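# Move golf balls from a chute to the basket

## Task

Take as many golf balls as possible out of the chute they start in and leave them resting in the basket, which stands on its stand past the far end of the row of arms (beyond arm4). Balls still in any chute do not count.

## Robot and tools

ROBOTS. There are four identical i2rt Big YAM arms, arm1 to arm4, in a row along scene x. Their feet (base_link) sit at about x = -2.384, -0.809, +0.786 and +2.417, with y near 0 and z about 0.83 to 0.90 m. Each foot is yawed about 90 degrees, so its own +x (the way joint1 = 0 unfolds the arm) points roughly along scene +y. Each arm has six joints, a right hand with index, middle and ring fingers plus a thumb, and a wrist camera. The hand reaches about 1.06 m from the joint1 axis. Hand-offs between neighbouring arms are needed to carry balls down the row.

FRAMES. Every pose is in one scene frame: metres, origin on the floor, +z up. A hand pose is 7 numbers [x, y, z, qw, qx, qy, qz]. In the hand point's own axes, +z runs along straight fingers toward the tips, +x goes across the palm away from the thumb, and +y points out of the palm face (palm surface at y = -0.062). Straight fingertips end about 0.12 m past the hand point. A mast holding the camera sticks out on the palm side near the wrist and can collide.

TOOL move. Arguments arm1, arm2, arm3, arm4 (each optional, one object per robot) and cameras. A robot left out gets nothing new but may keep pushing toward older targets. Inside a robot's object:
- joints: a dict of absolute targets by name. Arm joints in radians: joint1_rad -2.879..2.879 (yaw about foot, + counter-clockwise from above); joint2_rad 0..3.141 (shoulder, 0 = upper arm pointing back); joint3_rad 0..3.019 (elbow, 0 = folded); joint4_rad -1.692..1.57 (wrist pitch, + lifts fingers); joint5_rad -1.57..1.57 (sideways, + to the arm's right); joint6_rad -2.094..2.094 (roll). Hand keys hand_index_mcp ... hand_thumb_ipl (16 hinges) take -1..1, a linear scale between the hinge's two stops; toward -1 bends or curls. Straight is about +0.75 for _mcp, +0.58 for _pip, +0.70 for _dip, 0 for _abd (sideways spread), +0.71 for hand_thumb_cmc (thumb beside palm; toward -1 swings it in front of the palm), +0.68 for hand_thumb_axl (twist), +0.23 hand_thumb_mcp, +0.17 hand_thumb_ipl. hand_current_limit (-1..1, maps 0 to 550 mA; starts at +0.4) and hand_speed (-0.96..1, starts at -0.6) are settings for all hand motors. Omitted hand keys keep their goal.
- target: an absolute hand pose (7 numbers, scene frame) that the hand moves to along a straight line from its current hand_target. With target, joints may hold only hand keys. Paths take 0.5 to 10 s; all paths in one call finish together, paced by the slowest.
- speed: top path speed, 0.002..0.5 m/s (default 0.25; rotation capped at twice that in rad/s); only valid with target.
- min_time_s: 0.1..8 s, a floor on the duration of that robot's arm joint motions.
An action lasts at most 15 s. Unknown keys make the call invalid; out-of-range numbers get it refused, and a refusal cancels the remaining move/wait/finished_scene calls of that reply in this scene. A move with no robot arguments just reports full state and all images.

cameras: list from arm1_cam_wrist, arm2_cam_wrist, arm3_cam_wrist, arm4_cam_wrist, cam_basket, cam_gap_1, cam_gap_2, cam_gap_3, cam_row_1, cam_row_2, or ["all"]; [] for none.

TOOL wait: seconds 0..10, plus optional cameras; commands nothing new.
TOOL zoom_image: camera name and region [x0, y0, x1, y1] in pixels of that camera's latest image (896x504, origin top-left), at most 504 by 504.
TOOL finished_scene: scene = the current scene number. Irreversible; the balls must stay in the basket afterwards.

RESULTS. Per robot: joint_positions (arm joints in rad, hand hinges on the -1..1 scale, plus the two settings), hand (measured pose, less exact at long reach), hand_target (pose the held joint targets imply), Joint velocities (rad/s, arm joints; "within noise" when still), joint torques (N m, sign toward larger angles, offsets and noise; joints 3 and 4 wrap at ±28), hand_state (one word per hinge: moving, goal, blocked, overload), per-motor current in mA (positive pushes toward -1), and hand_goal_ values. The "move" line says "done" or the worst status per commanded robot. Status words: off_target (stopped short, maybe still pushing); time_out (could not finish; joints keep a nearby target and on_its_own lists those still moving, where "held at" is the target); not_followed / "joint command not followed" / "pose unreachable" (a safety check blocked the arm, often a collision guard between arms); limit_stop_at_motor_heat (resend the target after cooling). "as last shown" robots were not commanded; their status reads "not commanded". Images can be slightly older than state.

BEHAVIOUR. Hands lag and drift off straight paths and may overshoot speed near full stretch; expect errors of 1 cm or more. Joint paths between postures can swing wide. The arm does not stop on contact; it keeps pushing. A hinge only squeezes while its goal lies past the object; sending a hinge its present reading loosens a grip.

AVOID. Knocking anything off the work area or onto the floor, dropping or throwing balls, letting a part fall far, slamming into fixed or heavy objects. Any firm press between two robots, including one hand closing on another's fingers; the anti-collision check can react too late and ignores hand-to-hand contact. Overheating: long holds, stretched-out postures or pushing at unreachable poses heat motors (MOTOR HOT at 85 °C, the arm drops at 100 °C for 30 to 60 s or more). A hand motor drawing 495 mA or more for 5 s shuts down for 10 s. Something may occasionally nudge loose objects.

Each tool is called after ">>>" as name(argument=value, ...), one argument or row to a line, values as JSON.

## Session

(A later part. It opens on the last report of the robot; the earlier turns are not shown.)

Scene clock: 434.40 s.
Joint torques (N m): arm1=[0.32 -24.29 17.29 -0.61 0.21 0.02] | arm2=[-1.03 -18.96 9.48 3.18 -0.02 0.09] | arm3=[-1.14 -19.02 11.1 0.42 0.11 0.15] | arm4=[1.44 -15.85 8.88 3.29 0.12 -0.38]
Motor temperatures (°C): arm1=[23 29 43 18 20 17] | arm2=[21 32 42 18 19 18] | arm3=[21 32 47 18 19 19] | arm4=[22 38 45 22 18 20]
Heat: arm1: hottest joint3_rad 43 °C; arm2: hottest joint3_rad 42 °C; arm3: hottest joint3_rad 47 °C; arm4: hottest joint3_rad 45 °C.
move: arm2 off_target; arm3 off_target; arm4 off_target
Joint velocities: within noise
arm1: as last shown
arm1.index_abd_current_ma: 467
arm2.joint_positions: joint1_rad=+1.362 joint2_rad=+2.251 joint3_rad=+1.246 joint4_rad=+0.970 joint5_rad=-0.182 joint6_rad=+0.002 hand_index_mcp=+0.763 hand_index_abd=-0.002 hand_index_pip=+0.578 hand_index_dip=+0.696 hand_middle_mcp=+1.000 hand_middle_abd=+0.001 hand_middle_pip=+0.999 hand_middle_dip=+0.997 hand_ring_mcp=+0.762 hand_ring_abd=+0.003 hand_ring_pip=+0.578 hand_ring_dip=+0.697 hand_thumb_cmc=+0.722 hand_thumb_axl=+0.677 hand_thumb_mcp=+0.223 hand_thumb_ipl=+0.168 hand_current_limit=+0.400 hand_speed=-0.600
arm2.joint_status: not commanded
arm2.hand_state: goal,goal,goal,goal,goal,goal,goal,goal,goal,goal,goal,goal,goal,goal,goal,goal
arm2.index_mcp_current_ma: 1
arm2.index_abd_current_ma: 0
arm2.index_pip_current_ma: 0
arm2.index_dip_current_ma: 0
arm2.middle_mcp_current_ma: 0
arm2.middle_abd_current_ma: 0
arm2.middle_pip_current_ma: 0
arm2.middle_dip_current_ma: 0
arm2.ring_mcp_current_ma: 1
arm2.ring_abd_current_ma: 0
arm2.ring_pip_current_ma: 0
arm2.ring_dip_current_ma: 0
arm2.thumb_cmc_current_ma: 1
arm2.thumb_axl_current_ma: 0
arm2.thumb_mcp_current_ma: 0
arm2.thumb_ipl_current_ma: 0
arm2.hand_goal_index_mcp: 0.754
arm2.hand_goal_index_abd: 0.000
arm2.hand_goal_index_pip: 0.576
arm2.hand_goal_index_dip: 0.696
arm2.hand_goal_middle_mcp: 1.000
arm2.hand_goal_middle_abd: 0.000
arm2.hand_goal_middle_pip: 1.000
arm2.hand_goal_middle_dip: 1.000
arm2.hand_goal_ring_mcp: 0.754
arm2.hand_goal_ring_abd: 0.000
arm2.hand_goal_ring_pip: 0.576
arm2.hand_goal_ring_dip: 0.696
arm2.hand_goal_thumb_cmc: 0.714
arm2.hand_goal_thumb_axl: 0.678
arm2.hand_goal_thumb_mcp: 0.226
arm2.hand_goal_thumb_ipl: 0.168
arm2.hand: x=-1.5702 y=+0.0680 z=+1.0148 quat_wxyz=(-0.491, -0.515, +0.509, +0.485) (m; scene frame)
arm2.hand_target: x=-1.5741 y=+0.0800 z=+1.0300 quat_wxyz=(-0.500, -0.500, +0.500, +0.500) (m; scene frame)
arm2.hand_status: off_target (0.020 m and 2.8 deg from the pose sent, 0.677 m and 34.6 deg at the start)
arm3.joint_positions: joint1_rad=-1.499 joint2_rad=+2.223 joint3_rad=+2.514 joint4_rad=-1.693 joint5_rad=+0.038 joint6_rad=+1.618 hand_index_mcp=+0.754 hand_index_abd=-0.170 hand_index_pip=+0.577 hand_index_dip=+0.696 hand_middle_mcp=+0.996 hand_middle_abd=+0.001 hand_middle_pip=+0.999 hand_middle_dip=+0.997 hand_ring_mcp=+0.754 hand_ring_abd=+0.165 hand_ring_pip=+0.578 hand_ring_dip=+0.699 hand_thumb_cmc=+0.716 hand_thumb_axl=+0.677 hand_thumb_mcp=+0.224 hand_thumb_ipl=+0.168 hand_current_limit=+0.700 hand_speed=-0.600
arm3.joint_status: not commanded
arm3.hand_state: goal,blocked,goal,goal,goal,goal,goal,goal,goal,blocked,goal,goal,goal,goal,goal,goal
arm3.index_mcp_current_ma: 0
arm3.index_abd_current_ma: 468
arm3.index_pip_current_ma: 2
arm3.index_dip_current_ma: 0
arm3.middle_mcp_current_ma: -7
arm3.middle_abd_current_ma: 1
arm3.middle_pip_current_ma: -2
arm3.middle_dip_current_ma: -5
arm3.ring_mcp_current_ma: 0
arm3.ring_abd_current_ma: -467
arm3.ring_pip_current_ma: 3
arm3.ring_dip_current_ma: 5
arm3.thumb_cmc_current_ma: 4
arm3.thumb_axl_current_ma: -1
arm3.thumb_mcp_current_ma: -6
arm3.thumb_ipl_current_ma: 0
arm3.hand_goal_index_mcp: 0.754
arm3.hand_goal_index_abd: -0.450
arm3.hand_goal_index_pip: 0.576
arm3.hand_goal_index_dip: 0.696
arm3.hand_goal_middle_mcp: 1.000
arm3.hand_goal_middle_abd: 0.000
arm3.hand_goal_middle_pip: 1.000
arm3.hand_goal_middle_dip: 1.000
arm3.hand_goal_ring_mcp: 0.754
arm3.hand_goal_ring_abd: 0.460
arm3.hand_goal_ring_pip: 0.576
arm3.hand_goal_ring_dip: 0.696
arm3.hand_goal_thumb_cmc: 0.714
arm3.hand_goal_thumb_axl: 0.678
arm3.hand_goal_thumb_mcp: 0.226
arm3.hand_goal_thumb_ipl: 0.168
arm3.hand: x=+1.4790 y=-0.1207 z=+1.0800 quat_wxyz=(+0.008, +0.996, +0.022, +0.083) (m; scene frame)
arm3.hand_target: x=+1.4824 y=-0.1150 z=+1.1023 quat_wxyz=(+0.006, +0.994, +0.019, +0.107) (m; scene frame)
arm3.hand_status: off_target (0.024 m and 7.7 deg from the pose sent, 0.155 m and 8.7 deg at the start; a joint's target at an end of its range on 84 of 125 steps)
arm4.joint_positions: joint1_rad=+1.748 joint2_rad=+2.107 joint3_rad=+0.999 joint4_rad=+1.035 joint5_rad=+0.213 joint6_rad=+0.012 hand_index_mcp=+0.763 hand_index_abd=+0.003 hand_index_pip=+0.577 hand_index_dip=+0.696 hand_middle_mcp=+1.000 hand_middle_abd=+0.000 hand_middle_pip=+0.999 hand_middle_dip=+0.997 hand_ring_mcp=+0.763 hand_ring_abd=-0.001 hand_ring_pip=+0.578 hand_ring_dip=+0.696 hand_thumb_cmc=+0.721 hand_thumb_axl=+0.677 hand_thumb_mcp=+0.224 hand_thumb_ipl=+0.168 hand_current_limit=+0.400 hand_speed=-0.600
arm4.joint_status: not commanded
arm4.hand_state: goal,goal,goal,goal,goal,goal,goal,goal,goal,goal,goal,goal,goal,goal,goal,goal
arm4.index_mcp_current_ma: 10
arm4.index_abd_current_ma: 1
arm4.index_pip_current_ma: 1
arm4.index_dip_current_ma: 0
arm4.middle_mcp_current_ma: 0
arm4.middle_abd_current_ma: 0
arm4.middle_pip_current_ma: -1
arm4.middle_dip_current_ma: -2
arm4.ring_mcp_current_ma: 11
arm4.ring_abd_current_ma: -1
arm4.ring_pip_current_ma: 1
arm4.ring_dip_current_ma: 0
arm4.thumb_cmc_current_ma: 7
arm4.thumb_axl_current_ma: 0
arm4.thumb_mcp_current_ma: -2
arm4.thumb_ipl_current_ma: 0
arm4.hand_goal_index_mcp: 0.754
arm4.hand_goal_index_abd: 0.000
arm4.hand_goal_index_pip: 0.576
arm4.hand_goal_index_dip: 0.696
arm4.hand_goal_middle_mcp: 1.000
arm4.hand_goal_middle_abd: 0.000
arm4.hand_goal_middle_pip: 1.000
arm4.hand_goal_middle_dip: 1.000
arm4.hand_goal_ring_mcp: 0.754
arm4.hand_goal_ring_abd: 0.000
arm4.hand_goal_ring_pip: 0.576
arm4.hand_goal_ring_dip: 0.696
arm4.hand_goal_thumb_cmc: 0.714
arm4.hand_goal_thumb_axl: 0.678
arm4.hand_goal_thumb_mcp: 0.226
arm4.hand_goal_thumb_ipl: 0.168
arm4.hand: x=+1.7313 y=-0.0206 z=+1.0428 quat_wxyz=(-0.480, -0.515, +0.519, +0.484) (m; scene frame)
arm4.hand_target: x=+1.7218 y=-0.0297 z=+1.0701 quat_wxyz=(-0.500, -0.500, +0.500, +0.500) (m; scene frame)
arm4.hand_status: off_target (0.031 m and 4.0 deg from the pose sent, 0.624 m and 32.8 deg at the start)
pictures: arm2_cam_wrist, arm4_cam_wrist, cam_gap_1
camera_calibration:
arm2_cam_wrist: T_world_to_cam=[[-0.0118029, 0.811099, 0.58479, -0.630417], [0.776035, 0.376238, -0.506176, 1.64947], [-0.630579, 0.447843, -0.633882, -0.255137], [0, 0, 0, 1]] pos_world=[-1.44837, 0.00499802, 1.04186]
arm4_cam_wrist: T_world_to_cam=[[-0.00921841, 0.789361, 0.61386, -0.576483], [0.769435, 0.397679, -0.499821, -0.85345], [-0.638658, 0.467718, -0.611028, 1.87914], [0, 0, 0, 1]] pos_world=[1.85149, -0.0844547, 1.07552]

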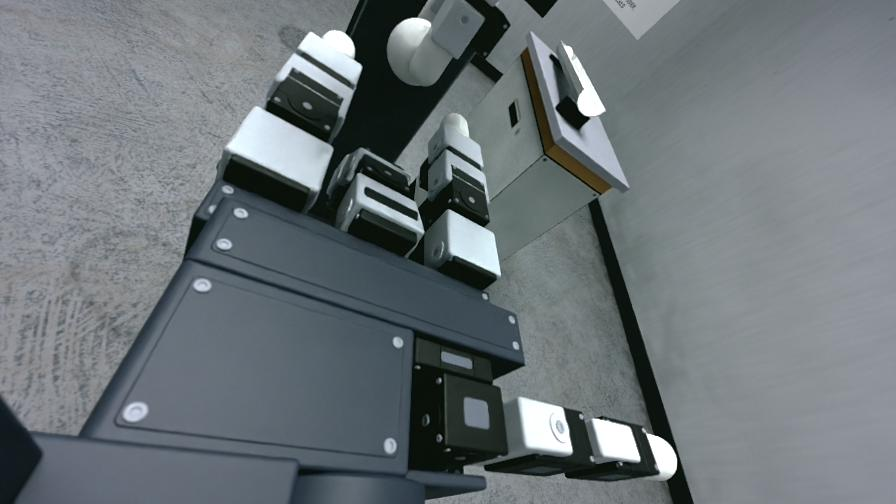

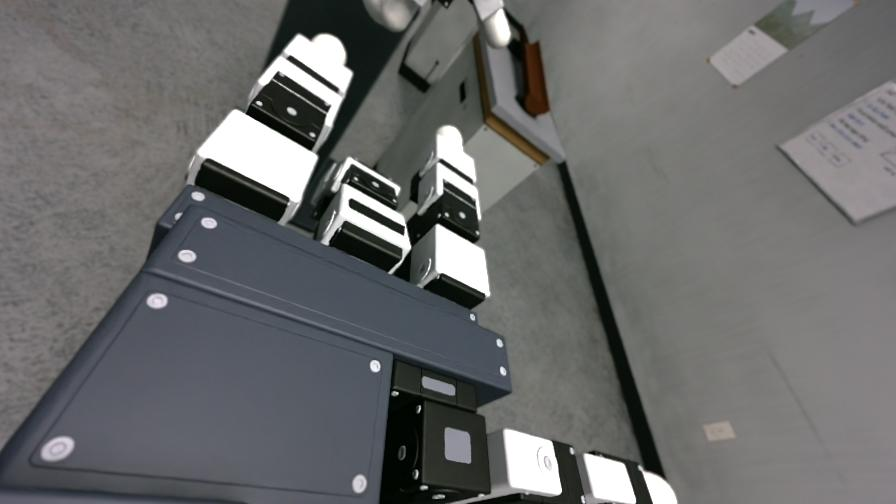

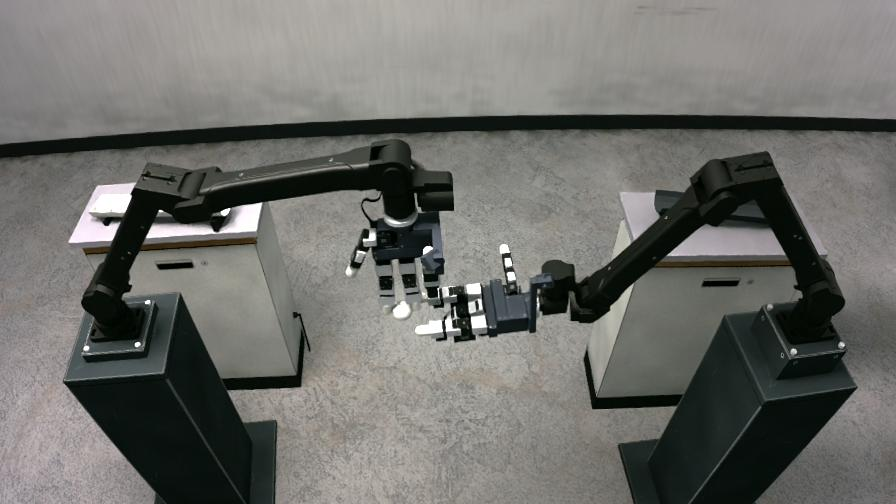

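>>> move(
  arm2={"target":[-1.618,0.085,1.023,-0.5,-0.5,0.5,0.5],"speed":0.05},
  arm4={"target":[1.675,-0.045,1.093,-0.5,-0.5,0.5,0.5],"speed":0.1},
  cameras=["arm4_cam_wrist"],
)

>>> move(
  arm4={"target":[1.619,-0.038,1.077,-0.5,-0.5,0.5,0.5],"speed":0.06},
  cameras=["arm2_cam_wrist","arm4_cam_wrist"],
)

>>> zoom_image(
  camera="arm2_cam_wrist",
  region=[250, 0, 550, 200],
)

>>> zoom_image(
  camera="arm4_cam_wrist",
  region=[250, 0, 550, 200],
)

Scene clock: 438.53 s.
Joint torques (N m): arm1=[0.38 -24.18 17.28 -0.62 0.22 0.01] | arm2=[-0.67 -19.08 10.55 1.76 0.17 0.1] | arm3=[-1.14 -19.02 11.11 0.42 0.11 0.15] | arm4=[1.38 -15.68 10.17 2.15 0.11 -0.38]
Motor temperatures (°C): arm1=[23 29 43 18 20 17] | arm2=[21 33 41 18 19 18] | arm3=[21 32 48 18 19 19] | arm4=[22 38 45 22 18 20]
Heat: arm1: hottest joint3_rad 43 °C; arm2: hottest joint3_rad 41 °C; arm3: hottest joint3_rad 48 °C; arm4: hottest joint3_rad 45 °C.
move: arm2 off_target; arm4 off_target
Joint velocities: within noise
arm1, arm3: as last shown
arm1.index_abd_current_ma: 468
arm2.joint_positions: joint1_rad=+1.362 joint2_rad=+2.316 joint3_rad=+1.400 joint4_rad=+0.925 joint5_rad=-0.182 joint6_rad=+0.003 hand_index_mcp=+0.763 hand_index_abd=-0.002 hand_index_pip=+0.578 hand_index_dip=+0.696 hand_middle_mcp=+1.000 hand_middle_abd=+0.001 hand_middle_pip=+0.999 hand_middle_dip=+0.997 hand_ring_mcp=+0.762 hand_ring_abd=+0.003 hand_ring_pip=+0.578 hand_ring_dip=+0.697 hand_thumb_cmc=+0.722 hand_thumb_axl=+0.677 hand_thumb_mcp=+0.224 hand_thumb_ipl=+0.168 hand_current_limit=+0.400 hand_speed=-0.600
arm2.joint_status: not commanded
arm2.hand_state: goal,goal,goal,goal,goal,goal,goal,goal,goal,goal,goal,goal,goal,goal,goal,goal
arm2.index_mcp_current_ma: 1
arm2.index_abd_current_ma: 0
arm2.index_pip_current_ma: 0
arm2.index_dip_current_ma: 0
arm2.middle_mcp_current_ma: 0
arm2.middle_abd_current_ma: 0
arm2.middle_pip_current_ma: 0
arm2.middle_dip_current_ma: 0
arm2.ring_mcp_current_ma: 1
arm2.ring_abd_current_ma: 0
arm2.ring_pip_current_ma: 0
arm2.ring_dip_current_ma: 0
arm2.thumb_cmc_current_ma: 1
arm2.thumb_axl_current_ma: 0
arm2.thumb_mcp_current_ma: 0
arm2.thumb_ipl_current_ma: 0
arm2.hand_goal_index_mcp: 0.754
arm2.hand_goal_index_abd: 0.000
arm2.hand_goal_index_pip: 0.576
arm2.hand_goal_index_dip: 0.696
arm2.hand_goal_middle_mcp: 1.000
arm2.hand_goal_middle_abd: 0.000
arm2.hand_goal_middle_pip: 1.000
arm2.hand_goal_middle_dip: 1.000
arm2.hand_goal_ring_mcp: 0.754
arm2.hand_goal_ring_abd: 0.000
arm2.hand_goal_ring_pip: 0.576
arm2.hand_goal_ring_dip: 0.696
arm2.hand_goal_thumb_cmc: 0.714
arm2.hand_goal_thumb_axl: 0.678
arm2.hand_goal_thumb_mcp: 0.226
arm2.hand_goal_thumb_ipl: 0.168
arm2.hand: x=-1.6096 y=+0.0747 z=+1.0256 quat_wxyz=(-0.500, -0.506, +0.496, +0.498) (m; scene frame)
arm2.hand_target: x=-1.6171 y=+0.0850 z=+1.0230 quat_wxyz=(-0.500, -0.500, +0.500, +0.500) (m; scene frame)
arm2.hand_status: off_target (0.014 m and 0.8 deg from the pose sent, 0.051 m and 2.8 deg at the start)
arm4.joint_positions: joint1_rad=+1.757 joint2_rad=+2.107 joint3_rad=+1.145 joint4_rad=+0.929 joint5_rad=+0.222 joint6_rad=+0.011 hand_index_mcp=+0.763 hand_index_abd=+0.003 hand_index_pip=+0.577 hand_index_dip=+0.696 hand_middle_mcp=+1.000 hand_middle_abd=+0.000 hand_middle_pip=+0.999 hand_middle_dip=+0.997 hand_ring_mcp=+0.763 hand_ring_abd=-0.001 hand_ring_pip=+0.578 hand_ring_dip=+0.696 hand_thumb_cmc=+0.721 hand_thumb_axl=+0.677 hand_thumb_mcp=+0.224 hand_thumb_ipl=+0.168 hand_current_limit=+0.400 hand_speed=-0.600
arm4.joint_status: not commanded
arm4.hand_state: goal,goal,goal,goal,goal,goal,goal,goal,goal,goal,goal,goal,goal,goal,goal,goal
arm4.index_mcp_current_ma: 10
arm4.index_abd_current_ma: 1
arm4.index_pip_current_ma: 1
arm4.index_dip_current_ma: 0
arm4.middle_mcp_current_ma: 0
arm4.middle_abd_current_ma: 0
arm4.middle_pip_current_ma: -1
arm4.middle_dip_current_ma: -2
arm4.ring_mcp_current_ma: 11
arm4.ring_abd_current_ma: -1
arm4.ring_pip_current_ma: 1
arm4.ring_dip_current_ma: 0
arm4.thumb_cmc_current_ma: 7
arm4.thumb_axl_current_ma: 0
arm4.thumb_mcp_current_ma: -2
arm4.thumb_ipl_current_ma: 0
arm4.hand_goal_index_mcp: 0.754
arm4.hand_goal_index_abd: 0.000
arm4.hand_goal_index_pip: 0.576
arm4.hand_goal_index_dip: 0.696
arm4.hand_goal_middle_mcp: 1.000
arm4.hand_goal_middle_abd: 0.000
arm4.hand_goal_middle_pip: 1.000
arm4.hand_goal_middle_dip: 1.000
arm4.hand_goal_ring_mcp: 0.754
arm4.hand_goal_ring_abd: 0.000
arm4.hand_goal_ring_pip: 0.576
arm4.hand_goal_ring_dip: 0.696
arm4.hand_goal_thumb_cmc: 0.714
arm4.hand_goal_thumb_axl: 0.678
arm4.hand_goal_thumb_mcp: 0.226
arm4.hand_goal_thumb_ipl: 0.168
arm4.hand: x=+1.6882 y=-0.0347 z=+1.0807 quat_wxyz=(-0.492, -0.504, +0.511, +0.492) (m; scene frame)
arm4.hand_target: x=+1.6765 y=-0.0449 z=+1.0930 quat_wxyz=(-0.500, -0.500, +0.500, +0.500) (m; scene frame)
arm4.hand_status: off_target (0.021 m and 1.9 deg from the pose sent, 0.079 m and 4.0 deg at the start)
pictures: arm4_cam_wrist
camera_calibration:
arm4_cam_wrist: T_world_to_cam=[[0.0140785, 0.793854, 0.607945, -0.621894], [0.749454, 0.394105, -0.531977, -0.727368], [-0.661907, 0.463116, -0.589409, 1.89715], [0, 0, 0, 1]] pos_world=[1.80962, -0.0982483, 1.10933]

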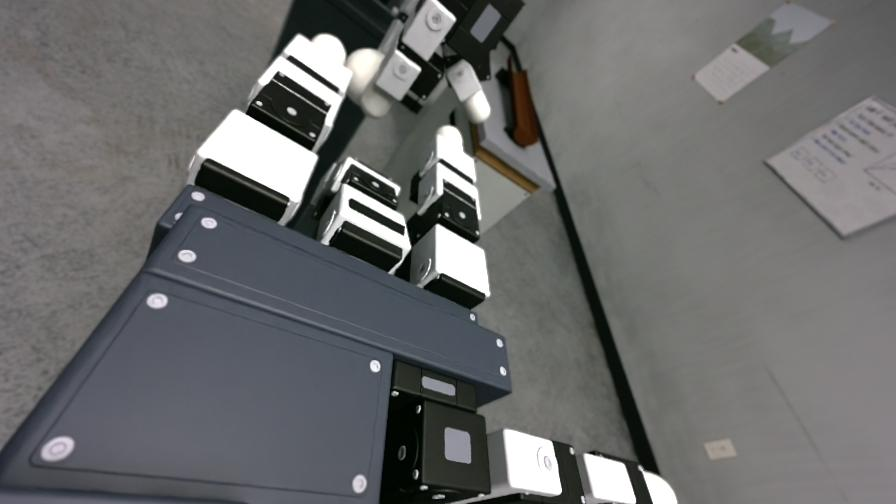

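Scene clock: 440.03 s.
Joint torques (N m): arm1=[0.21 -24.35 17.29 -0.62 0.22 0.01] | arm2=[-0.62 -19.14 10.55 1.76 0.18 0.1] | arm3=[-1.14 -19.02 11.11 0.42 0.11 0.15] | arm4=[0.15 -17.49 10.96 2.18 -0.01 -0.39]
Motor temperatures (°C): arm1=[23 29 43 18 20 17] | arm2=[21 33 41 18 19 18] | arm3=[21 32 48 18 19 19] | arm4=[22 38 45 22 18 20]
Heat: arm1: hottest joint3_rad 43 °C; arm2: hottest joint3_rad 41 °C; arm3: hottest joint3_rad 48 °C; arm4: hottest joint3_rad 45 °C.
move: arm4 off_target
Joint velocities: within noise
arm1, arm2, arm3: as last shown
arm4.joint_positions: joint1_rad=+1.742 joint2_rad=+2.228 joint3_rad=+1.328 joint4_rad=+0.860 joint5_rad=+0.196 joint6_rad=+0.011 hand_index_mcp=+0.763 hand_index_abd=+0.003 hand_index_pip=+0.577 hand_index_dip=+0.696 hand_middle_mcp=+1.000 hand_middle_abd=+0.000 hand_middle_pip=+0.999 hand_middle_dip=+0.997 hand_ring_mcp=+0.763 hand_ring_abd=-0.001 hand_ring_pip=+0.578 hand_ring_dip=+0.696 hand_thumb_cmc=+0.721 hand_thumb_axl=+0.677 hand_thumb_mcp=+0.224 hand_thumb_ipl=+0.168 hand_current_limit=+0.400 hand_speed=-0.600
arm4.joint_status: not commanded
arm4.hand_state: goal,goal,goal,goal,goal,goal,goal,goal,goal,goal,goal,goal,goal,goal,goal,goal
arm4.index_mcp_current_ma: 10
arm4.index_abd_current_ma: 1
arm4.index_pip_current_ma: 1
arm4.index_dip_current_ma: 0
arm4.middle_mcp_current_ma: 0
arm4.middle_abd_current_ma: 0
arm4.middle_pip_current_ma: -1
arm4.middle_dip_current_ma: -2
arm4.ring_mcp_current_ma: 11
arm4.ring_abd_current_ma: -1
arm4.ring_pip_current_ma: 1
arm4.ring_dip_current_ma: 0
arm4.thumb_cmc_current_ma: 7
arm4.thumb_axl_current_ma: 0
arm4.thumb_mcp_current_ma: -2
arm4.thumb_ipl_current_ma: 0
arm4.hand_goal_index_mcp: 0.754
arm4.hand_goal_index_abd: 0.000
arm4.hand_goal_index_pip: 0.576
arm4.hand_goal_index_dip: 0.696
arm4.hand_goal_middle_mcp: 1.000
arm4.hand_goal_middle_abd: 0.000
arm4.hand_goal_middle_pip: 1.000
arm4.hand_goal_middle_dip: 1.000
arm4.hand_goal_ring_mcp: 0.754
arm4.hand_goal_ring_abd: 0.000
arm4.hand_goal_ring_pip: 0.576
arm4.hand_goal_ring_dip: 0.696
arm4.hand_goal_thumb_cmc: 0.714
arm4.hand_goal_thumb_axl: 0.678
arm4.hand_goal_thumb_mcp: 0.226
arm4.hand_goal_thumb_ipl: 0.168
arm4.hand: x=+1.6346 y=-0.0390 z=+1.0609 quat_wxyz=(-0.493, -0.509, +0.510, +0.488) (m; scene frame)
arm4.hand_target: x=+1.6209 y=-0.0376 z=+1.0772 quat_wxyz=(-0.500, -0.500, +0.500, +0.500) (m; scene frame)
arm4.hand_status: off_target (0.022 m and 2.2 deg from the pose sent, 0.069 m and 1.9 deg at the start)
pictures: arm2_cam_wrist, arm4_cam_wrist
camera_calibration:
arm2_cam_wrist: T_world_to_cam=[[0.0136241, 0.806845, 0.590606, -0.607338], [0.752897, 0.380411, -0.53706, 1.67705], [-0.657998, 0.451982, -0.602289, -0.353007], [0, 0, 0, 1]] pos_world=[-1.48665, 0.0116106, 1.04676]
arm4_cam_wrist: T_world_to_cam=[[0.000517189, 0.793421, 0.608673, -0.584343], [0.74876, 0.403146, -0.526147, -0.700766], [-0.662841, 0.456023, -0.593873, 1.85794], [0, 0, 0, 1]] pos_world=[1.75653, -0.101121, 1.09035]

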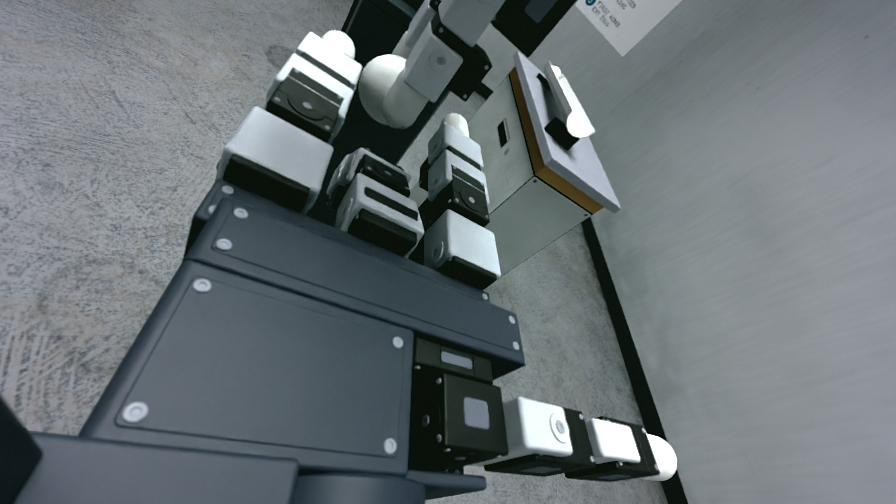

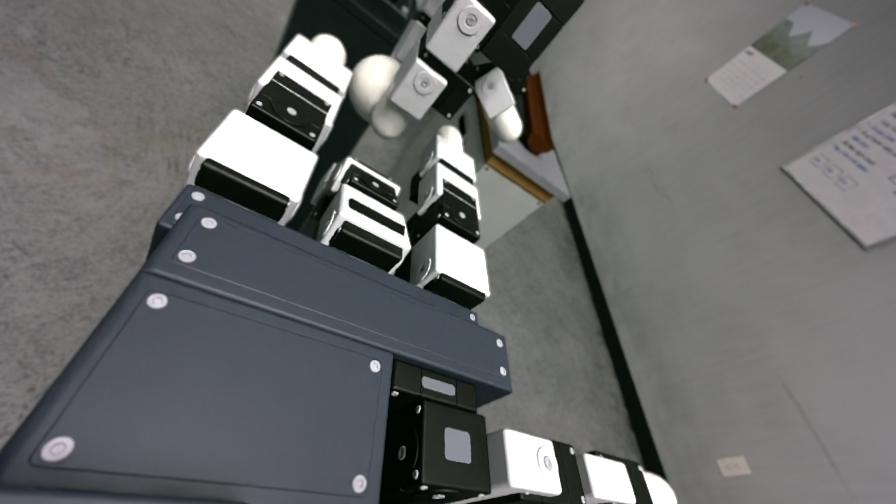

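Scaled by 1.680 from the camera's 896x504 image, which has a finer 1280x720 frame.

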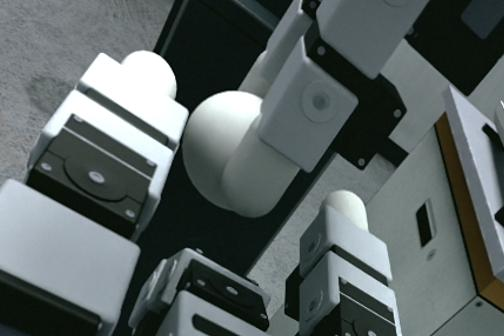

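Scaled by 1.680 from the camera's 896x504 image, which has a finer 1280x720 frame.

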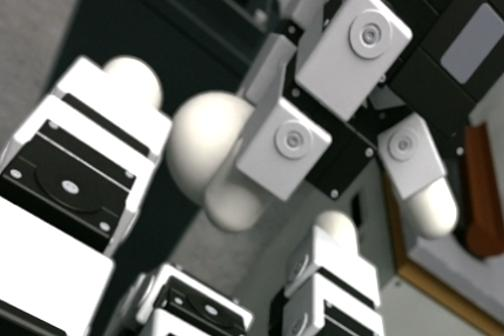

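>>> move(
  arm2={"joints":{"hand_index_abd":-0.45,"hand_ring_abd":0.46}},
  arm4={"joints":{"hand_index_abd":-0.45,"hand_ring_abd":0.46}},
)

Scene clock: 441.43 s.
Joint torques (N m): arm1=[0.03 -24.29 17.31 -0.62 0.22 0.01] | arm2=[-0.56 -19.31 10.55 1.77 0.2 0.11] | arm3=[-1.14 -19.02 11.02 0.42 0.14 0.12] | arm4=[0.26 -17.49 10.91 2.17 0.14 -0.39]
Motor temperatures (°C): arm1=[23 29 43 18 20 17] | arm2=[21 33 41 18 19 18] | arm3=[21 32 48 18 19 19] | arm4=[22 38 45 22 18 20]
Heat: arm1: hottest joint3_rad 43 °C; arm2: hottest joint3_rad 41 °C; arm3: hottest joint3_rad 48 °C; arm4: hottest joint3_rad 45 °C.
move: arm2 off_target; arm4 off_target
Joint velocities: within noise
arm1, arm3: as last shown
arm1.joint_positions: joint1_rad=-1.684 joint2_rad=+2.191 joint3_rad=+2.390 joint4_rad=-1.688 joint5_rad=+0.014 joint6_rad=+1.532 hand_index_mcp=+0.748 hand_index_abd=+0.081 hand_index_pip=+0.572 hand_index_dip=+0.695 hand_middle_mcp=+0.768 hand_middle_abd=-0.062 hand_middle_pip=+0.584 hand_middle_dip=+0.699 hand_ring_mcp=-0.464 hand_ring_abd=+0.000 hand_ring_pip=-0.736 hand_ring_dip=+0.703 hand_thumb_cmc=+0.715 hand_thumb_axl=+0.677 hand_thumb_mcp=-0.486 hand_thumb_ipl=+0.168 hand_current_limit=+0.700 hand_speed=-0.600
arm1.index_mcp_current_ma: -1
arm1.index_pip_current_ma: 0
arm1.middle_mcp_current_ma: 4
arm1.middle_pip_current_ma: 1
arm1.hand: x=-1.7111 y=-0.0279 z=+1.0495 quat_wxyz=(+0.005, +0.999, +0.008, +0.034) (m; scene frame)
arm1.hand_target: x=-1.7017 y=-0.0258 z=+1.0694 quat_wxyz=(+0.007, +0.998, +0.007, +0.057) (m; scene frame)
arm2.joint_positions: joint1_rad=+1.362 joint2_rad=+2.316 joint3_rad=+1.400 joint4_rad=+0.925 joint5_rad=-0.182 joint6_rad=+0.003 hand_index_mcp=+0.763 hand_index_abd=-0.174 hand_index_pip=+0.578 hand_index_dip=+0.696 hand_middle_mcp=+1.000 hand_middle_abd=+0.001 hand_middle_pip=+0.999 hand_middle_dip=+0.997 hand_ring_mcp=+0.764 hand_ring_abd=+0.158 hand_ring_pip=+0.578 hand_ring_dip=+0.697 hand_thumb_cmc=+0.722 hand_thumb_axl=+0.677 hand_thumb_mcp=+0.224 hand_thumb_ipl=+0.168 hand_current_limit=+0.400 hand_speed=-0.600
arm2.joint_status: hand_index_abd off_target (ended at -0.174, target -0.450); hand_ring_abd off_target (ended at +0.158, target +0.460)
arm2.hand_state: goal,blocked,goal,goal,goal,goal,goal,goal,goal,blocked,goal,goal,goal,goal,goal,goal
arm2.index_mcp_current_ma: 1
arm2.index_abd_current_ma: 385
arm2.index_pip_current_ma: 0
arm2.index_dip_current_ma: 0
arm2.middle_mcp_current_ma: 0
arm2.middle_abd_current_ma: 0
arm2.middle_pip_current_ma: 0
arm2.middle_dip_current_ma: 0
arm2.ring_mcp_current_ma: 2
arm2.ring_abd_current_ma: -385
arm2.ring_pip_current_ma: 0
arm2.ring_dip_current_ma: 0
arm2.thumb_cmc_current_ma: 1
arm2.thumb_axl_current_ma: 0
arm2.thumb_mcp_current_ma: 0
arm2.thumb_ipl_current_ma: 0
arm2.hand_goal_index_mcp: 0.754
arm2.hand_goal_index_abd: -0.450
arm2.hand_goal_index_pip: 0.576
arm2.hand_goal_index_dip: 0.696
arm2.hand_goal_middle_mcp: 1.000
arm2.hand_goal_middle_abd: 0.000
arm2.hand_goal_middle_pip: 1.000
arm2.hand_goal_middle_dip: 1.000
arm2.hand_goal_ring_mcp: 0.754
arm2.hand_goal_ring_abd: 0.460
arm2.hand_goal_ring_pip: 0.576
arm2.hand_goal_ring_dip: 0.696
arm2.hand_goal_thumb_cmc: 0.714
arm2.hand_goal_thumb_axl: 0.678
arm2.hand_goal_thumb_mcp: 0.226
arm2.hand_goal_thumb_ipl: 0.168
arm2.hand: x=-1.6096 y=+0.0746 z=+1.0255 quat_wxyz=(-0.500, -0.506, +0.496, +0.498) (m; scene frame)
arm2.hand_target: x=-1.6171 y=+0.0850 z=+1.0230 quat_wxyz=(-0.500, -0.500, +0.500, +0.500) (m; scene frame)
arm2.hand_status: not commanded
arm3.joint_positions: joint1_rad=-1.499 joint2_rad=+2.223 joint3_rad=+2.516 joint4_rad=-1.693 joint5_rad=+0.038 joint6_rad=+1.621 hand_index_mcp=+0.755 hand_index_abd=-0.171 hand_index_pip=+0.577 hand_index_dip=+0.696 hand_middle_mcp=+0.996 hand_middle_abd=+0.001 hand_middle_pip=+0.999 hand_middle_dip=+0.997 hand_ring_mcp=+0.759 hand_ring_abd=+0.165 hand_ring_pip=+0.580 hand_ring_dip=+0.699 hand_thumb_cmc=+0.716 hand_thumb_axl=+0.677 hand_thumb_mcp=+0.224 hand_thumb_ipl=+0.168 hand_current_limit=+0.700 hand_speed=-0.600
arm3.index_mcp_current_ma: 2
arm3.index_dip_current_ma: 1
arm3.middle_mcp_current_ma: -8
arm3.ring_mcp_current_ma: 10
arm3.ring_pip_current_ma: 9
arm3.ring_dip_current_ma: 6
arm3.thumb_cmc_current_ma: 3
arm3.hand: x=+1.4789 y=-0.1205 z=+1.0801 quat_wxyz=(+0.008, +0.996, +0.020, +0.084) (m; scene frame)
arm3.hand_target: x=+1.4825 y=-0.1150 z=+1.1022 quat_wxyz=(+0.006, +0.994, +0.019, +0.107) (m; scene frame)
arm4.joint_positions: joint1_rad=+1.742 joint2_rad=+2.228 joint3_rad=+1.329 joint4_rad=+0.860 joint5_rad=+0.191 joint6_rad=+0.011 hand_index_mcp=+0.763 hand_index_abd=-0.192 hand_index_pip=+0.578 hand_index_dip=+0.696 hand_middle_mcp=+1.000 hand_middle_abd=+0.000 hand_middle_pip=+0.999 hand_middle_dip=+0.997 hand_ring_mcp=+0.763 hand_ring_abd=+0.148 hand_ring_pip=+0.578 hand_ring_dip=+0.696 hand_thumb_cmc=+0.721 hand_thumb_axl=+0.677 hand_thumb_mcp=+0.224 hand_thumb_ipl=+0.168 hand_current_limit=+0.400 hand_speed=-0.600
arm4.joint_status: hand_index_abd off_target (ended at -0.192, target -0.450); hand_ring_abd off_target (ended at +0.148, target +0.460)
arm4.hand_state: goal,blocked,goal,goal,goal,goal,goal,goal,goal,blocked,goal,goal,goal,goal,goal,goal
arm4.index_mcp_current_ma: 12
arm4.index_abd_current_ma: 385
arm4.index_pip_current_ma: 1
arm4.index_dip_current_ma: 0
arm4.middle_mcp_current_ma: 0
arm4.middle_abd_current_ma: 0
arm4.middle_pip_current_ma: -1
arm4.middle_dip_current_ma: -2
arm4.ring_mcp_current_ma: 11
arm4.ring_abd_current_ma: -385
arm4.ring_pip_current_ma: 1
arm4.ring_dip_current_ma: 0
arm4.thumb_cmc_current_ma: 7
arm4.thumb_axl_current_ma: 0
arm4.thumb_mcp_current_ma: -2
arm4.thumb_ipl_current_ma: 0
arm4.hand_goal_index_mcp: 0.754
arm4.hand_goal_index_abd: -0.450
arm4.hand_goal_index_pip: 0.576
arm4.hand_goal_index_dip: 0.696
arm4.hand_goal_middle_mcp: 1.000
arm4.hand_goal_middle_abd: 0.000
arm4.hand_goal_middle_pip: 1.000
arm4.hand_goal_middle_dip: 1.000
arm4.hand_goal_ring_mcp: 0.754
arm4.hand_goal_ring_abd: 0.460
arm4.hand_goal_ring_pip: 0.576
arm4.hand_goal_ring_dip: 0.696
arm4.hand_goal_thumb_cmc: 0.714
arm4.hand_goal_thumb_axl: 0.678
arm4.hand_goal_thumb_mcp: 0.226
arm4.hand_goal_thumb_ipl: 0.168
arm4.hand: x=+1.6343 y=-0.0402 z=+1.0614 quat_wxyz=(-0.495, -0.510, +0.508, +0.487) (m; scene frame)
arm4.hand_target: x=+1.6209 y=-0.0377 z=+1.0773 quat_wxyz=(-0.500, -0.500, +0.500, +0.500) (m; scene frame)
arm4.hand_status: not commanded
pictures: none

Sums .332, .340. Good.

>>> move(
  arm1={"joints":{"hand_index_abd":0.18,"hand_middle_abd":-0.15}},
  arm2={"joints":{"hand_current_limit":0.7}},
  arm3={"joints":{"hand_index_abd":0.0,"hand_ring_abd":0.0}},
  arm4={"joints":{"hand_current_limit":0.7}},
)

>>> move(
  arm1={"target":[-1.71,-0.026,1.16,0,1,0,0.02],"speed":0.12},
  arm3={"target":[1.48,-0.115,1.20,0,1,0,0.02],"speed":0.12},
  cameras=["arm2_cam_wrist","arm4_cam_wrist"],
)

Scene clock: 443.10 s.
Joint torques (N m): arm1=[0.15 -24.12 17.29 -0.59 0.2 0] | arm2=[-0.5 -19.37 10.56 1.89 0.2 0.09] | arm3=[-1.14 -19.02 10.81 0.43 0.11 0.12] | arm4=[0.15 -17.73 10.89 2.35 0.09 -0.38]
Motor temperatures (°C): arm1=[23 29 43 18 20 17] | arm2=[21 33 41 18 19 18] | arm3=[21 32 48 18 19 19] | arm4=[22 38 45 22 18 20]
Heat: arm1: hottest joint3_rad 43 °C; arm2: hottest joint3_rad 41 °C; arm3: hottest joint3_rad 48 °C; arm4: hottest joint3_rad 45 °C.
move: arm1 done; arm2 done; arm3 done; arm4 done
Joint velocities: within noise
arm1.joint_positions: joint1_rad=-1.684 joint2_rad=+2.191 joint3_rad=+2.390 joint4_rad=-1.688 joint5_rad=+0.015 joint6_rad=+1.532 hand_index_mcp=+0.750 hand_index_abd=+0.176 hand_index_pip=+0.572 hand_index_dip=+0.695 hand_middle_mcp=+0.755 hand_middle_abd=-0.146 hand_middle_pip=+0.578 hand_middle_dip=+0.699 hand_ring_mcp=-0.464 hand_ring_abd=+0.000 hand_ring_pip=-0.736 hand_ring_dip=+0.703 hand_thumb_cmc=+0.715 hand_thumb_axl=+0.677 hand_thumb_mcp=-0.486 hand_thumb_ipl=+0.168 hand_current_limit=+0.700 hand_speed=-0.600
arm1.joint_status: all done
arm1.hand_state: goal,goal,goal,goal,goal,goal,goal,goal,goal,goal,goal,goal,goal,goal,overload,goal
arm1.index_mcp_current_ma: 0
arm1.index_abd_current_ma: 0
arm1.index_pip_current_ma: 0
arm1.index_dip_current_ma: 0
arm1.middle_mcp_current_ma: 0
arm1.middle_abd_current_ma: 0
arm1.middle_pip_current_ma: 0
arm1.middle_dip_current_ma: 0
arm1.ring_mcp_current_ma: 5
arm1.ring_abd_current_ma: 0
arm1.ring_pip_current_ma: 0
arm1.ring_dip_current_ma: 0
arm1.thumb_cmc_current_ma: 0
arm1.thumb_axl_current_ma: 0
arm1.thumb_mcp_current_ma: 0
arm1.thumb_ipl_current_ma: 0
arm1.hand_goal_index_mcp: 0.754
arm1.hand_goal_index_abd: 0.180
arm1.hand_goal_index_pip: 0.576
arm1.hand_goal_index_dip: 0.696
arm1.hand_goal_middle_mcp: 0.754
arm1.hand_goal_middle_abd: -0.150
arm1.hand_goal_middle_pip: 0.576
arm1.hand_goal_middle_dip: 0.696
arm1.hand_goal_ring_mcp: -0.480
arm1.hand_goal_ring_abd: 0.000
arm1.hand_goal_ring_pip: -0.740
arm1.hand_goal_ring_dip: 0.700
arm1.hand_goal_thumb_cmc: 0.714
arm1.hand_goal_thumb_axl: 0.678
arm1.hand_goal_thumb_mcp: 0.226
arm1.hand_goal_thumb_ipl: 0.168
arm1.hand: x=-1.7111 y=-0.0280 z=+1.0496 quat_wxyz=(+0.005, +0.999, +0.008, +0.034) (m; scene frame)
arm1.hand_target: x=-1.7017 y=-0.0258 z=+1.0694 quat_wxyz=(+0.007, +0.998, +0.007, +0.057) (m; scene frame)
arm1.hand_status: not commanded
arm2.joint_positions: joint1_rad=+1.362 joint2_rad=+2.319 joint3_rad=+1.400 joint4_rad=+0.921 joint5_rad=-0.182 joint6_rad=+0.003 hand_index_mcp=+0.765 hand_index_abd=-0.174 hand_index_pip=+0.578 hand_index_dip=+0.696 hand_middle_mcp=+1.000 hand_middle_abd=+0.001 hand_middle_pip=+0.999 hand_middle_dip=+0.997 hand_ring_mcp=+0.765 hand_ring_abd=+0.160 hand_ring_pip=+0.579 hand_ring_dip=+0.697 hand_thumb_cmc=+0.722 hand_thumb_axl=+0.677 hand_thumb_mcp=+0.224 hand_thumb_ipl=+0.168 hand_current_limit=+0.700 hand_speed=-0.600
arm2.joint_status: all done
arm2.hand_state: goal,blocked,goal,goal,goal,goal,goal,goal,goal,blocked,goal,goal,goal,goal,goal,goal
arm2.index_mcp_current_ma: 2
arm2.index_abd_current_ma: 468
arm2.index_pip_current_ma: 0
arm2.index_dip_current_ma: 0
arm2.middle_mcp_current_ma: 0
arm2.middle_abd_current_ma: 0
arm2.middle_pip_current_ma: 0
arm2.middle_dip_current_ma: 0
arm2.ring_mcp_current_ma: 2
arm2.ring_abd_current_ma: -467
arm2.ring_pip_current_ma: 0
arm2.ring_dip_current_ma: 0
arm2.thumb_cmc_current_ma: 1
arm2.thumb_axl_current_ma: 0
arm2.thumb_mcp_current_ma: 0
arm2.thumb_ipl_current_ma: 0
arm2.hand_goal_index_mcp: 0.754
arm2.hand_goal_index_abd: -0.450
arm2.hand_goal_index_pip: 0.576
arm2.hand_goal_index_dip: 0.696
arm2.hand_goal_middle_mcp: 1.000
arm2.hand_goal_middle_abd: 0.000
arm2.hand_goal_middle_pip: 1.000
arm2.hand_goal_middle_dip: 1.000
arm2.hand_goal_ring_mcp: 0.754
arm2.hand_goal_ring_abd: 0.460
arm2.hand_goal_ring_pip: 0.576
arm2.hand_goal_ring_dip: 0.696
arm2.hand_goal_thumb_cmc: 0.714
arm2.hand_goal_thumb_axl: 0.678
arm2.hand_goal_thumb_mcp: 0.226
arm2.hand_goal_thumb_ipl: 0.168
arm2.hand: x=-1.6100 y=+0.0747 z=+1.0227 quat_wxyz=(-0.499, -0.507, +0.498, +0.496) (m; scene frame)
arm2.hand_target: x=-1.6171 y=+0.0850 z=+1.0229 quat_wxyz=(-0.500, -0.500, +0.500, +0.500) (m; scene frame)
arm2.hand_status: not commanded
arm3.joint_positions: joint1_rad=-1.499 joint2_rad=+2.223 joint3_rad=+2.518 joint4_rad=-1.693 joint5_rad=+0.038 joint6_rad=+1.621 hand_index_mcp=+0.755 hand_index_abd=-0.002 hand_index_pip=+0.577 hand_index_dip=+0.696 hand_middle_mcp=+0.996 hand_middle_abd=+0.001 hand_middle_pip=+0.999 hand_middle_dip=+0.997 hand_ring_mcp=+0.755 hand_ring_abd=+0.004 hand_ring_pip=+0.578 hand_ring_dip=+0.699 hand_thumb_cmc=+0.716 hand_thumb_axl=+0.677 hand_thumb_mcp=+0.224 hand_thumb_ipl=+0.168 hand_current_limit=+0.700 hand_speed=-0.600
arm3.joint_status: all done
arm3.hand_state: goal,goal,goal,goal,goal,goal,goal,goal,goal,goal,goal,goal,goal,goal,goal,goal
arm3.index_mcp_current_ma: 2
arm3.index_abd_current_ma: -4
arm3.index_pip_current_ma: 2
arm3.index_dip_current_ma: 1
arm3.middle_mcp_current_ma: -8
arm3.middle_abd_current_ma: 1
arm3.middle_pip_current_ma: -2
arm3.middle_dip_current_ma: -5
arm3.ring_mcp_current_ma: 2
arm3.ring_abd_current_ma: 8
arm3.ring_pip_current_ma: 4
arm3.ring_dip_current_ma: 6
arm3.thumb_cmc_current_ma: 3
arm3.thumb_axl_current_ma: -1
arm3.thumb_mcp_current_ma: -6
arm3.thumb_ipl_current_ma: 0
arm3.hand_goal_index_mcp: 0.754
arm3.hand_goal_index_abd: 0.000
arm3.hand_goal_index_pip: 0.576
arm3.hand_goal_index_dip: 0.696
arm3.hand_goal_middle_mcp: 1.000
arm3.hand_goal_middle_abd: 0.000
arm3.hand_goal_middle_pip: 1.000
arm3.hand_goal_middle_dip: 1.000
arm3.hand_goal_ring_mcp: 0.754
arm3.hand_goal_ring_abd: 0.000
arm3.hand_goal_ring_pip: 0.576
arm3.hand_goal_ring_dip: 0.696
arm3.hand_goal_thumb_cmc: 0.714
arm3.hand_goal_thumb_axl: 0.678
arm3.hand_goal_thumb_mcp: 0.226
arm3.hand_goal_thumb_ipl: 0.168
arm3.hand: x=+1.4793 y=-0.1206 z=+1.0812 quat_wxyz=(+0.008, +0.996, +0.020, +0.085) (m; scene frame)
arm3.hand_target: x=+1.4824 y=-0.1150 z=+1.1022 quat_wxyz=(+0.006, +0.994, +0.018, +0.107) (m; scene frame)
arm3.hand_status: not commanded
arm4.joint_positions: joint1_rad=+1.742 joint2_rad=+2.231 joint3_rad=+1.329 joint4_rad=+0.856 joint5_rad=+0.192 joint6_rad=+0.011 hand_index_mcp=+0.766 hand_index_abd=-0.194 hand_index_pip=+0.579 hand_index_dip=+0.696 hand_middle_mcp=+1.000 hand_middle_abd=+0.000 hand_middle_pip=+0.999 hand_middle_dip=+0.997 hand_ring_mcp=+0.766 hand_ring_abd=+0.148 hand_ring_pip=+0.579 hand_ring_dip=+0.696 hand_thumb_cmc=+0.721 hand_thumb_axl=+0.677 hand_thumb_mcp=+0.224 hand_thumb_ipl=+0.168 hand_current_limit=+0.700 hand_speed=-0.600
arm4.joint_status: all done
arm4.hand_state: goal,blocked,goal,goal,goal,goal,goal,goal,goal,blocked,goal,goal,goal,goal,goal,goal
arm4.index_mcp_current_ma: 16
arm4.index_abd_current_ma: 468
arm4.index_pip_current_ma: 3
arm4.index_dip_current_ma: 0
arm4.middle_mcp_current_ma: 0
arm4.middle_abd_current_ma: 0
arm4.middle_pip_current_ma: -1
arm4.middle_dip_current_ma: -2
arm4.ring_mcp_current_ma: 17
arm4.ring_abd_current_ma: -467
arm4.ring_pip_current_ma: 2
arm4.ring_dip_current_ma: 0
arm4.thumb_cmc_current_ma: 7
arm4.thumb_axl_current_ma: 0
arm4.thumb_mcp_current_ma: -2
arm4.thumb_ipl_current_ma: 0
arm4.hand_goal_index_mcp: 0.754
arm4.hand_goal_index_abd: -0.450
arm4.hand_goal_index_pip: 0.576
arm4.hand_goal_index_dip: 0.696
arm4.hand_goal_middle_mcp: 1.000
arm4.hand_goal_middle_abd: 0.000
arm4.hand_goal_middle_pip: 1.000
arm4.hand_goal_middle_dip: 1.000
arm4.hand_goal_ring_mcp: 0.754
arm4.hand_goal_ring_abd: 0.460
arm4.hand_goal_ring_pip: 0.576
arm4.hand_goal_ring_dip: 0.696
arm4.hand_goal_thumb_cmc: 0.714
arm4.hand_goal_thumb_axl: 0.678
arm4.hand_goal_thumb_mcp: 0.226
arm4.hand_goal_thumb_ipl: 0.168
arm4.hand: x=+1.6340 y=-0.0401 z=+1.0583 quat_wxyz=(-0.492, -0.512, +0.510, +0.485) (m; scene frame)
arm4.hand_target: x=+1.6209 y=-0.0378 z=+1.0772 quat_wxyz=(-0.500, -0.500, +0.500, +0.500) (m; scene frame)
arm4.hand_status: not commanded
pictures: none

Scene clock: 444.50 s.
Joint torques (N m): arm1=[0.21 -25 16.13 -0.28 0.24 -0.19] | arm2=[-0.44 -19.31 10.52 1.92 0.19 0.1] | arm3=[-0.73 -18.61 10.07 0.88 0.15 -0.07] | arm4=[0.26 -17.73 10.86 2.3 0.11 -0.38]
Motor temperatures (°C): arm1=[23 29 43 18 20 17] | arm2=[21 33 41 18 19 18] | arm3=[21 32 48 18 19 19] | arm4=[22 38 45 22 18 20]
Heat: arm1: hottest joint3_rad 43 °C; arm2: hottest joint3_rad 41 °C; arm3: hottest joint3_rad 48 °C; arm4: hottest joint3_rad 45 °C.
move: arm1 off_target; arm3 off_target
Joint velocities: within noise
arm1.joint_positions: joint1_rad=-1.680 joint2_rad=+2.101 joint3_rad=+2.438 joint4_rad=-1.688 joint5_rad=+0.039 joint6_rad=+1.524 hand_index_mcp=+0.750 hand_index_abd=+0.177 hand_index_pip=+0.573 hand_index_dip=+0.695 hand_middle_mcp=+0.755 hand_middle_abd=-0.146 hand_middle_pip=+0.578 hand_middle_dip=+0.699 hand_ring_mcp=-0.465 hand_ring_abd=+0.000 hand_ring_pip=-0.737 hand_ring_dip=+0.703 hand_thumb_cmc=+0.715 hand_thumb_axl=+0.677 hand_thumb_mcp=-0.486 hand_thumb_ipl=+0.168 hand_current_limit=+0.700 hand_speed=-0.600
arm1.joint_status: not commanded
arm1.hand_state: goal,goal,goal,goal,goal,goal,goal,goal,goal,goal,goal,goal,goal,goal,overload,goal
arm1.index_mcp_current_ma: 0
arm1.index_abd_current_ma: 0
arm1.index_pip_current_ma: 0
arm1.index_dip_current_ma: 0
arm1.middle_mcp_current_ma: 0
arm1.middle_abd_current_ma: 0
arm1.middle_pip_current_ma: 0
arm1.middle_dip_current_ma: 0
arm1.ring_mcp_current_ma: 5
arm1.ring_abd_current_ma: 0
arm1.ring_pip_current_ma: 0
arm1.ring_dip_current_ma: 0
arm1.thumb_cmc_current_ma: 0
arm1.thumb_axl_current_ma: 0
arm1.thumb_mcp_current_ma: 0
arm1.thumb_ipl_current_ma: 0
arm1.hand_goal_index_mcp: 0.754
arm1.hand_goal_index_abd: 0.180
arm1.hand_goal_index_pip: 0.576
arm1.hand_goal_index_dip: 0.696
arm1.hand_goal_middle_mcp: 0.754
arm1.hand_goal_middle_abd: -0.150
arm1.hand_goal_middle_pip: 0.576
arm1.hand_goal_middle_dip: 0.696
arm1.hand_goal_ring_mcp: -0.480
arm1.hand_goal_ring_abd: 0.000
arm1.hand_goal_ring_pip: -0.740
arm1.hand_goal_ring_dip: 0.700
arm1.hand_goal_thumb_cmc: 0.714
arm1.hand_goal_thumb_axl: 0.678
arm1.hand_goal_thumb_mcp: 0.226
arm1.hand_goal_thumb_ipl: 0.168
arm1.hand: x=-1.7148 y=-0.0297 z=+1.1293 quat_wxyz=(+0.019, +0.994, +0.012, +0.102) (m; scene frame)
arm1.hand_target: x=-1.7120 y=-0.0259 z=+1.1590 quat_wxyz=(+0.022, +0.991, +0.021, +0.130) (m; scene frame)
arm1.hand_status: off_target (0.031 m and 9.8 deg from the pose sent, 0.110 m and 1.9 deg at the start; a joint's target at an end of its range on 41 of 42 steps)
arm2, arm4: as last shown
arm2.index_abd_current_ma: 467
arm3.joint_positions: joint1_rad=-1.494 joint2_rad=+2.149 joint3_rad=+2.625 joint4_rad=-1.693 joint5_rad=+0.070 joint6_rad=+1.600 hand_index_mcp=+0.755 hand_index_abd=-0.002 hand_index_pip=+0.577 hand_index_dip=+0.696 hand_middle_mcp=+0.996 hand_middle_abd=+0.001 hand_middle_pip=+0.999 hand_middle_dip=+0.997 hand_ring_mcp=+0.755 hand_ring_abd=+0.004 hand_ring_pip=+0.578 hand_ring_dip=+0.699 hand_thumb_cmc=+0.716 hand_thumb_axl=+0.677 hand_thumb_mcp=+0.224 hand_thumb_ipl=+0.168 hand_current_limit=+0.700 hand_speed=-0.600
arm3.joint_status: not commanded
arm3.hand_state: goal,goal,goal,goal,goal,goal,goal,goal,goal,goal,goal,goal,goal,goal,goal,goal
arm3.index_mcp_current_ma: 2
arm3.index_abd_current_ma: -2
arm3.index_pip_current_ma: 2
arm3.index_dip_current_ma: 1
arm3.middle_mcp_current_ma: -8
arm3.middle_abd_current_ma: 1
arm3.middle_pip_current_ma: -2
arm3.middle_dip_current_ma: -5
arm3.ring_mcp_current_ma: 2
arm3.ring_abd_current_ma: 8
arm3.ring_pip_current_ma: 4
arm3.ring_dip_current_ma: 6
arm3.thumb_cmc_current_ma: 3
arm3.thumb_axl_current_ma: -1
arm3.thumb_mcp_current_ma: -6
arm3.thumb_ipl_current_ma: 0
arm3.hand_goal_index_mcp: 0.754
arm3.hand_goal_index_abd: 0.000
arm3.hand_goal_index_pip: 0.576
arm3.hand_goal_index_dip: 0.696
arm3.hand_goal_middle_mcp: 1.000
arm3.hand_goal_middle_abd: 0.000
arm3.hand_goal_middle_pip: 1.000
arm3.hand_goal_middle_dip: 1.000
arm3.hand_goal_ring_mcp: 0.754
arm3.hand_goal_ring_abd: 0.000
arm3.hand_goal_ring_pip: 0.576
arm3.hand_goal_ring_dip: 0.696
arm3.hand_goal_thumb_cmc: 0.714
arm3.hand_goal_thumb_axl: 0.678
arm3.hand_goal_thumb_mcp: 0.226
arm3.hand_goal_thumb_ipl: 0.168
arm3.hand: x=+1.4790 y=-0.1238 z=+1.1757 quat_wxyz=(+0.018, +0.984, +0.028, +0.175) (m; scene frame)
arm3.hand_target: x=+1.4785 y=-0.1153 z=+1.1989 quat_wxyz=(+0.018, +0.979, +0.040, +0.197) (m; scene frame)
arm3.hand_status: off_target (0.026 m and 18.3 deg from the pose sent, 0.119 m and 7.9 deg at the start; a joint's target at an end of its range on 42 of 42 steps)
pictures: arm2_cam_wrist, arm4_cam_wrist
camera_calibration:
arm2_cam_wrist: T_world_to_cam=[[0.00960282, 0.807751, 0.589446, -0.611007], [0.75621, 0.37982, -0.532808, 1.6768], [-0.654259, 0.450861, -0.607182, -0.343893], [0, 0, 0, 1]] pos_world=[-1.48714, 0.0117079, 1.04476]
arm4_cam_wrist: T_world_to_cam=[[-0.00599443, 0.792871, 0.609359, -0.571892], [0.74983, 0.406733, -0.521846, -0.707406], [-0.661603, 0.453788, -0.596957, 1.85764], [0, 0, 0, 1]] pos_world=[1.75603, -0.101812, 1.08826]

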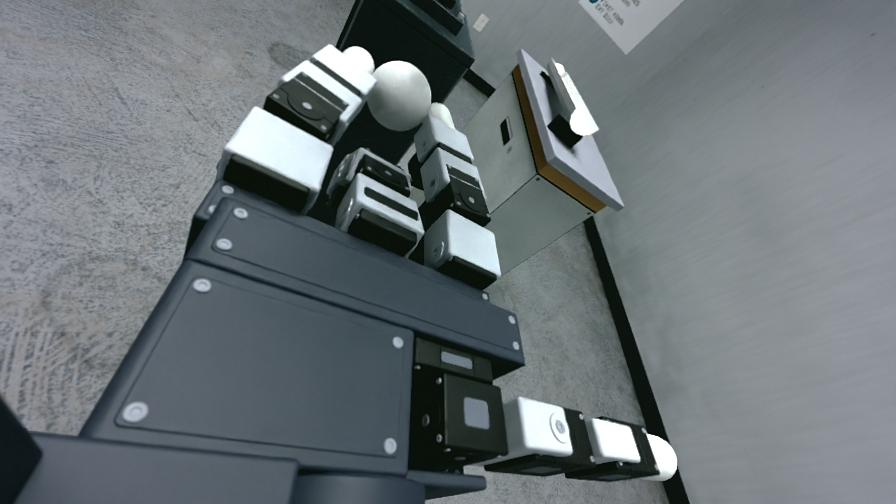

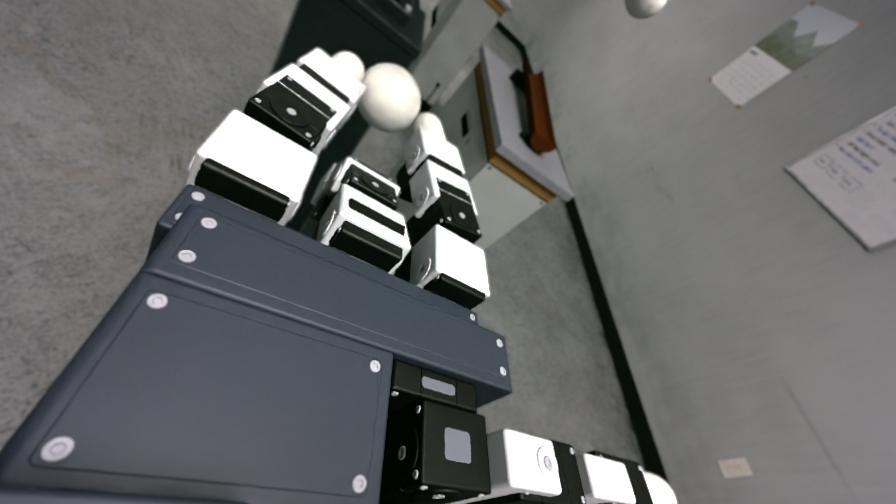

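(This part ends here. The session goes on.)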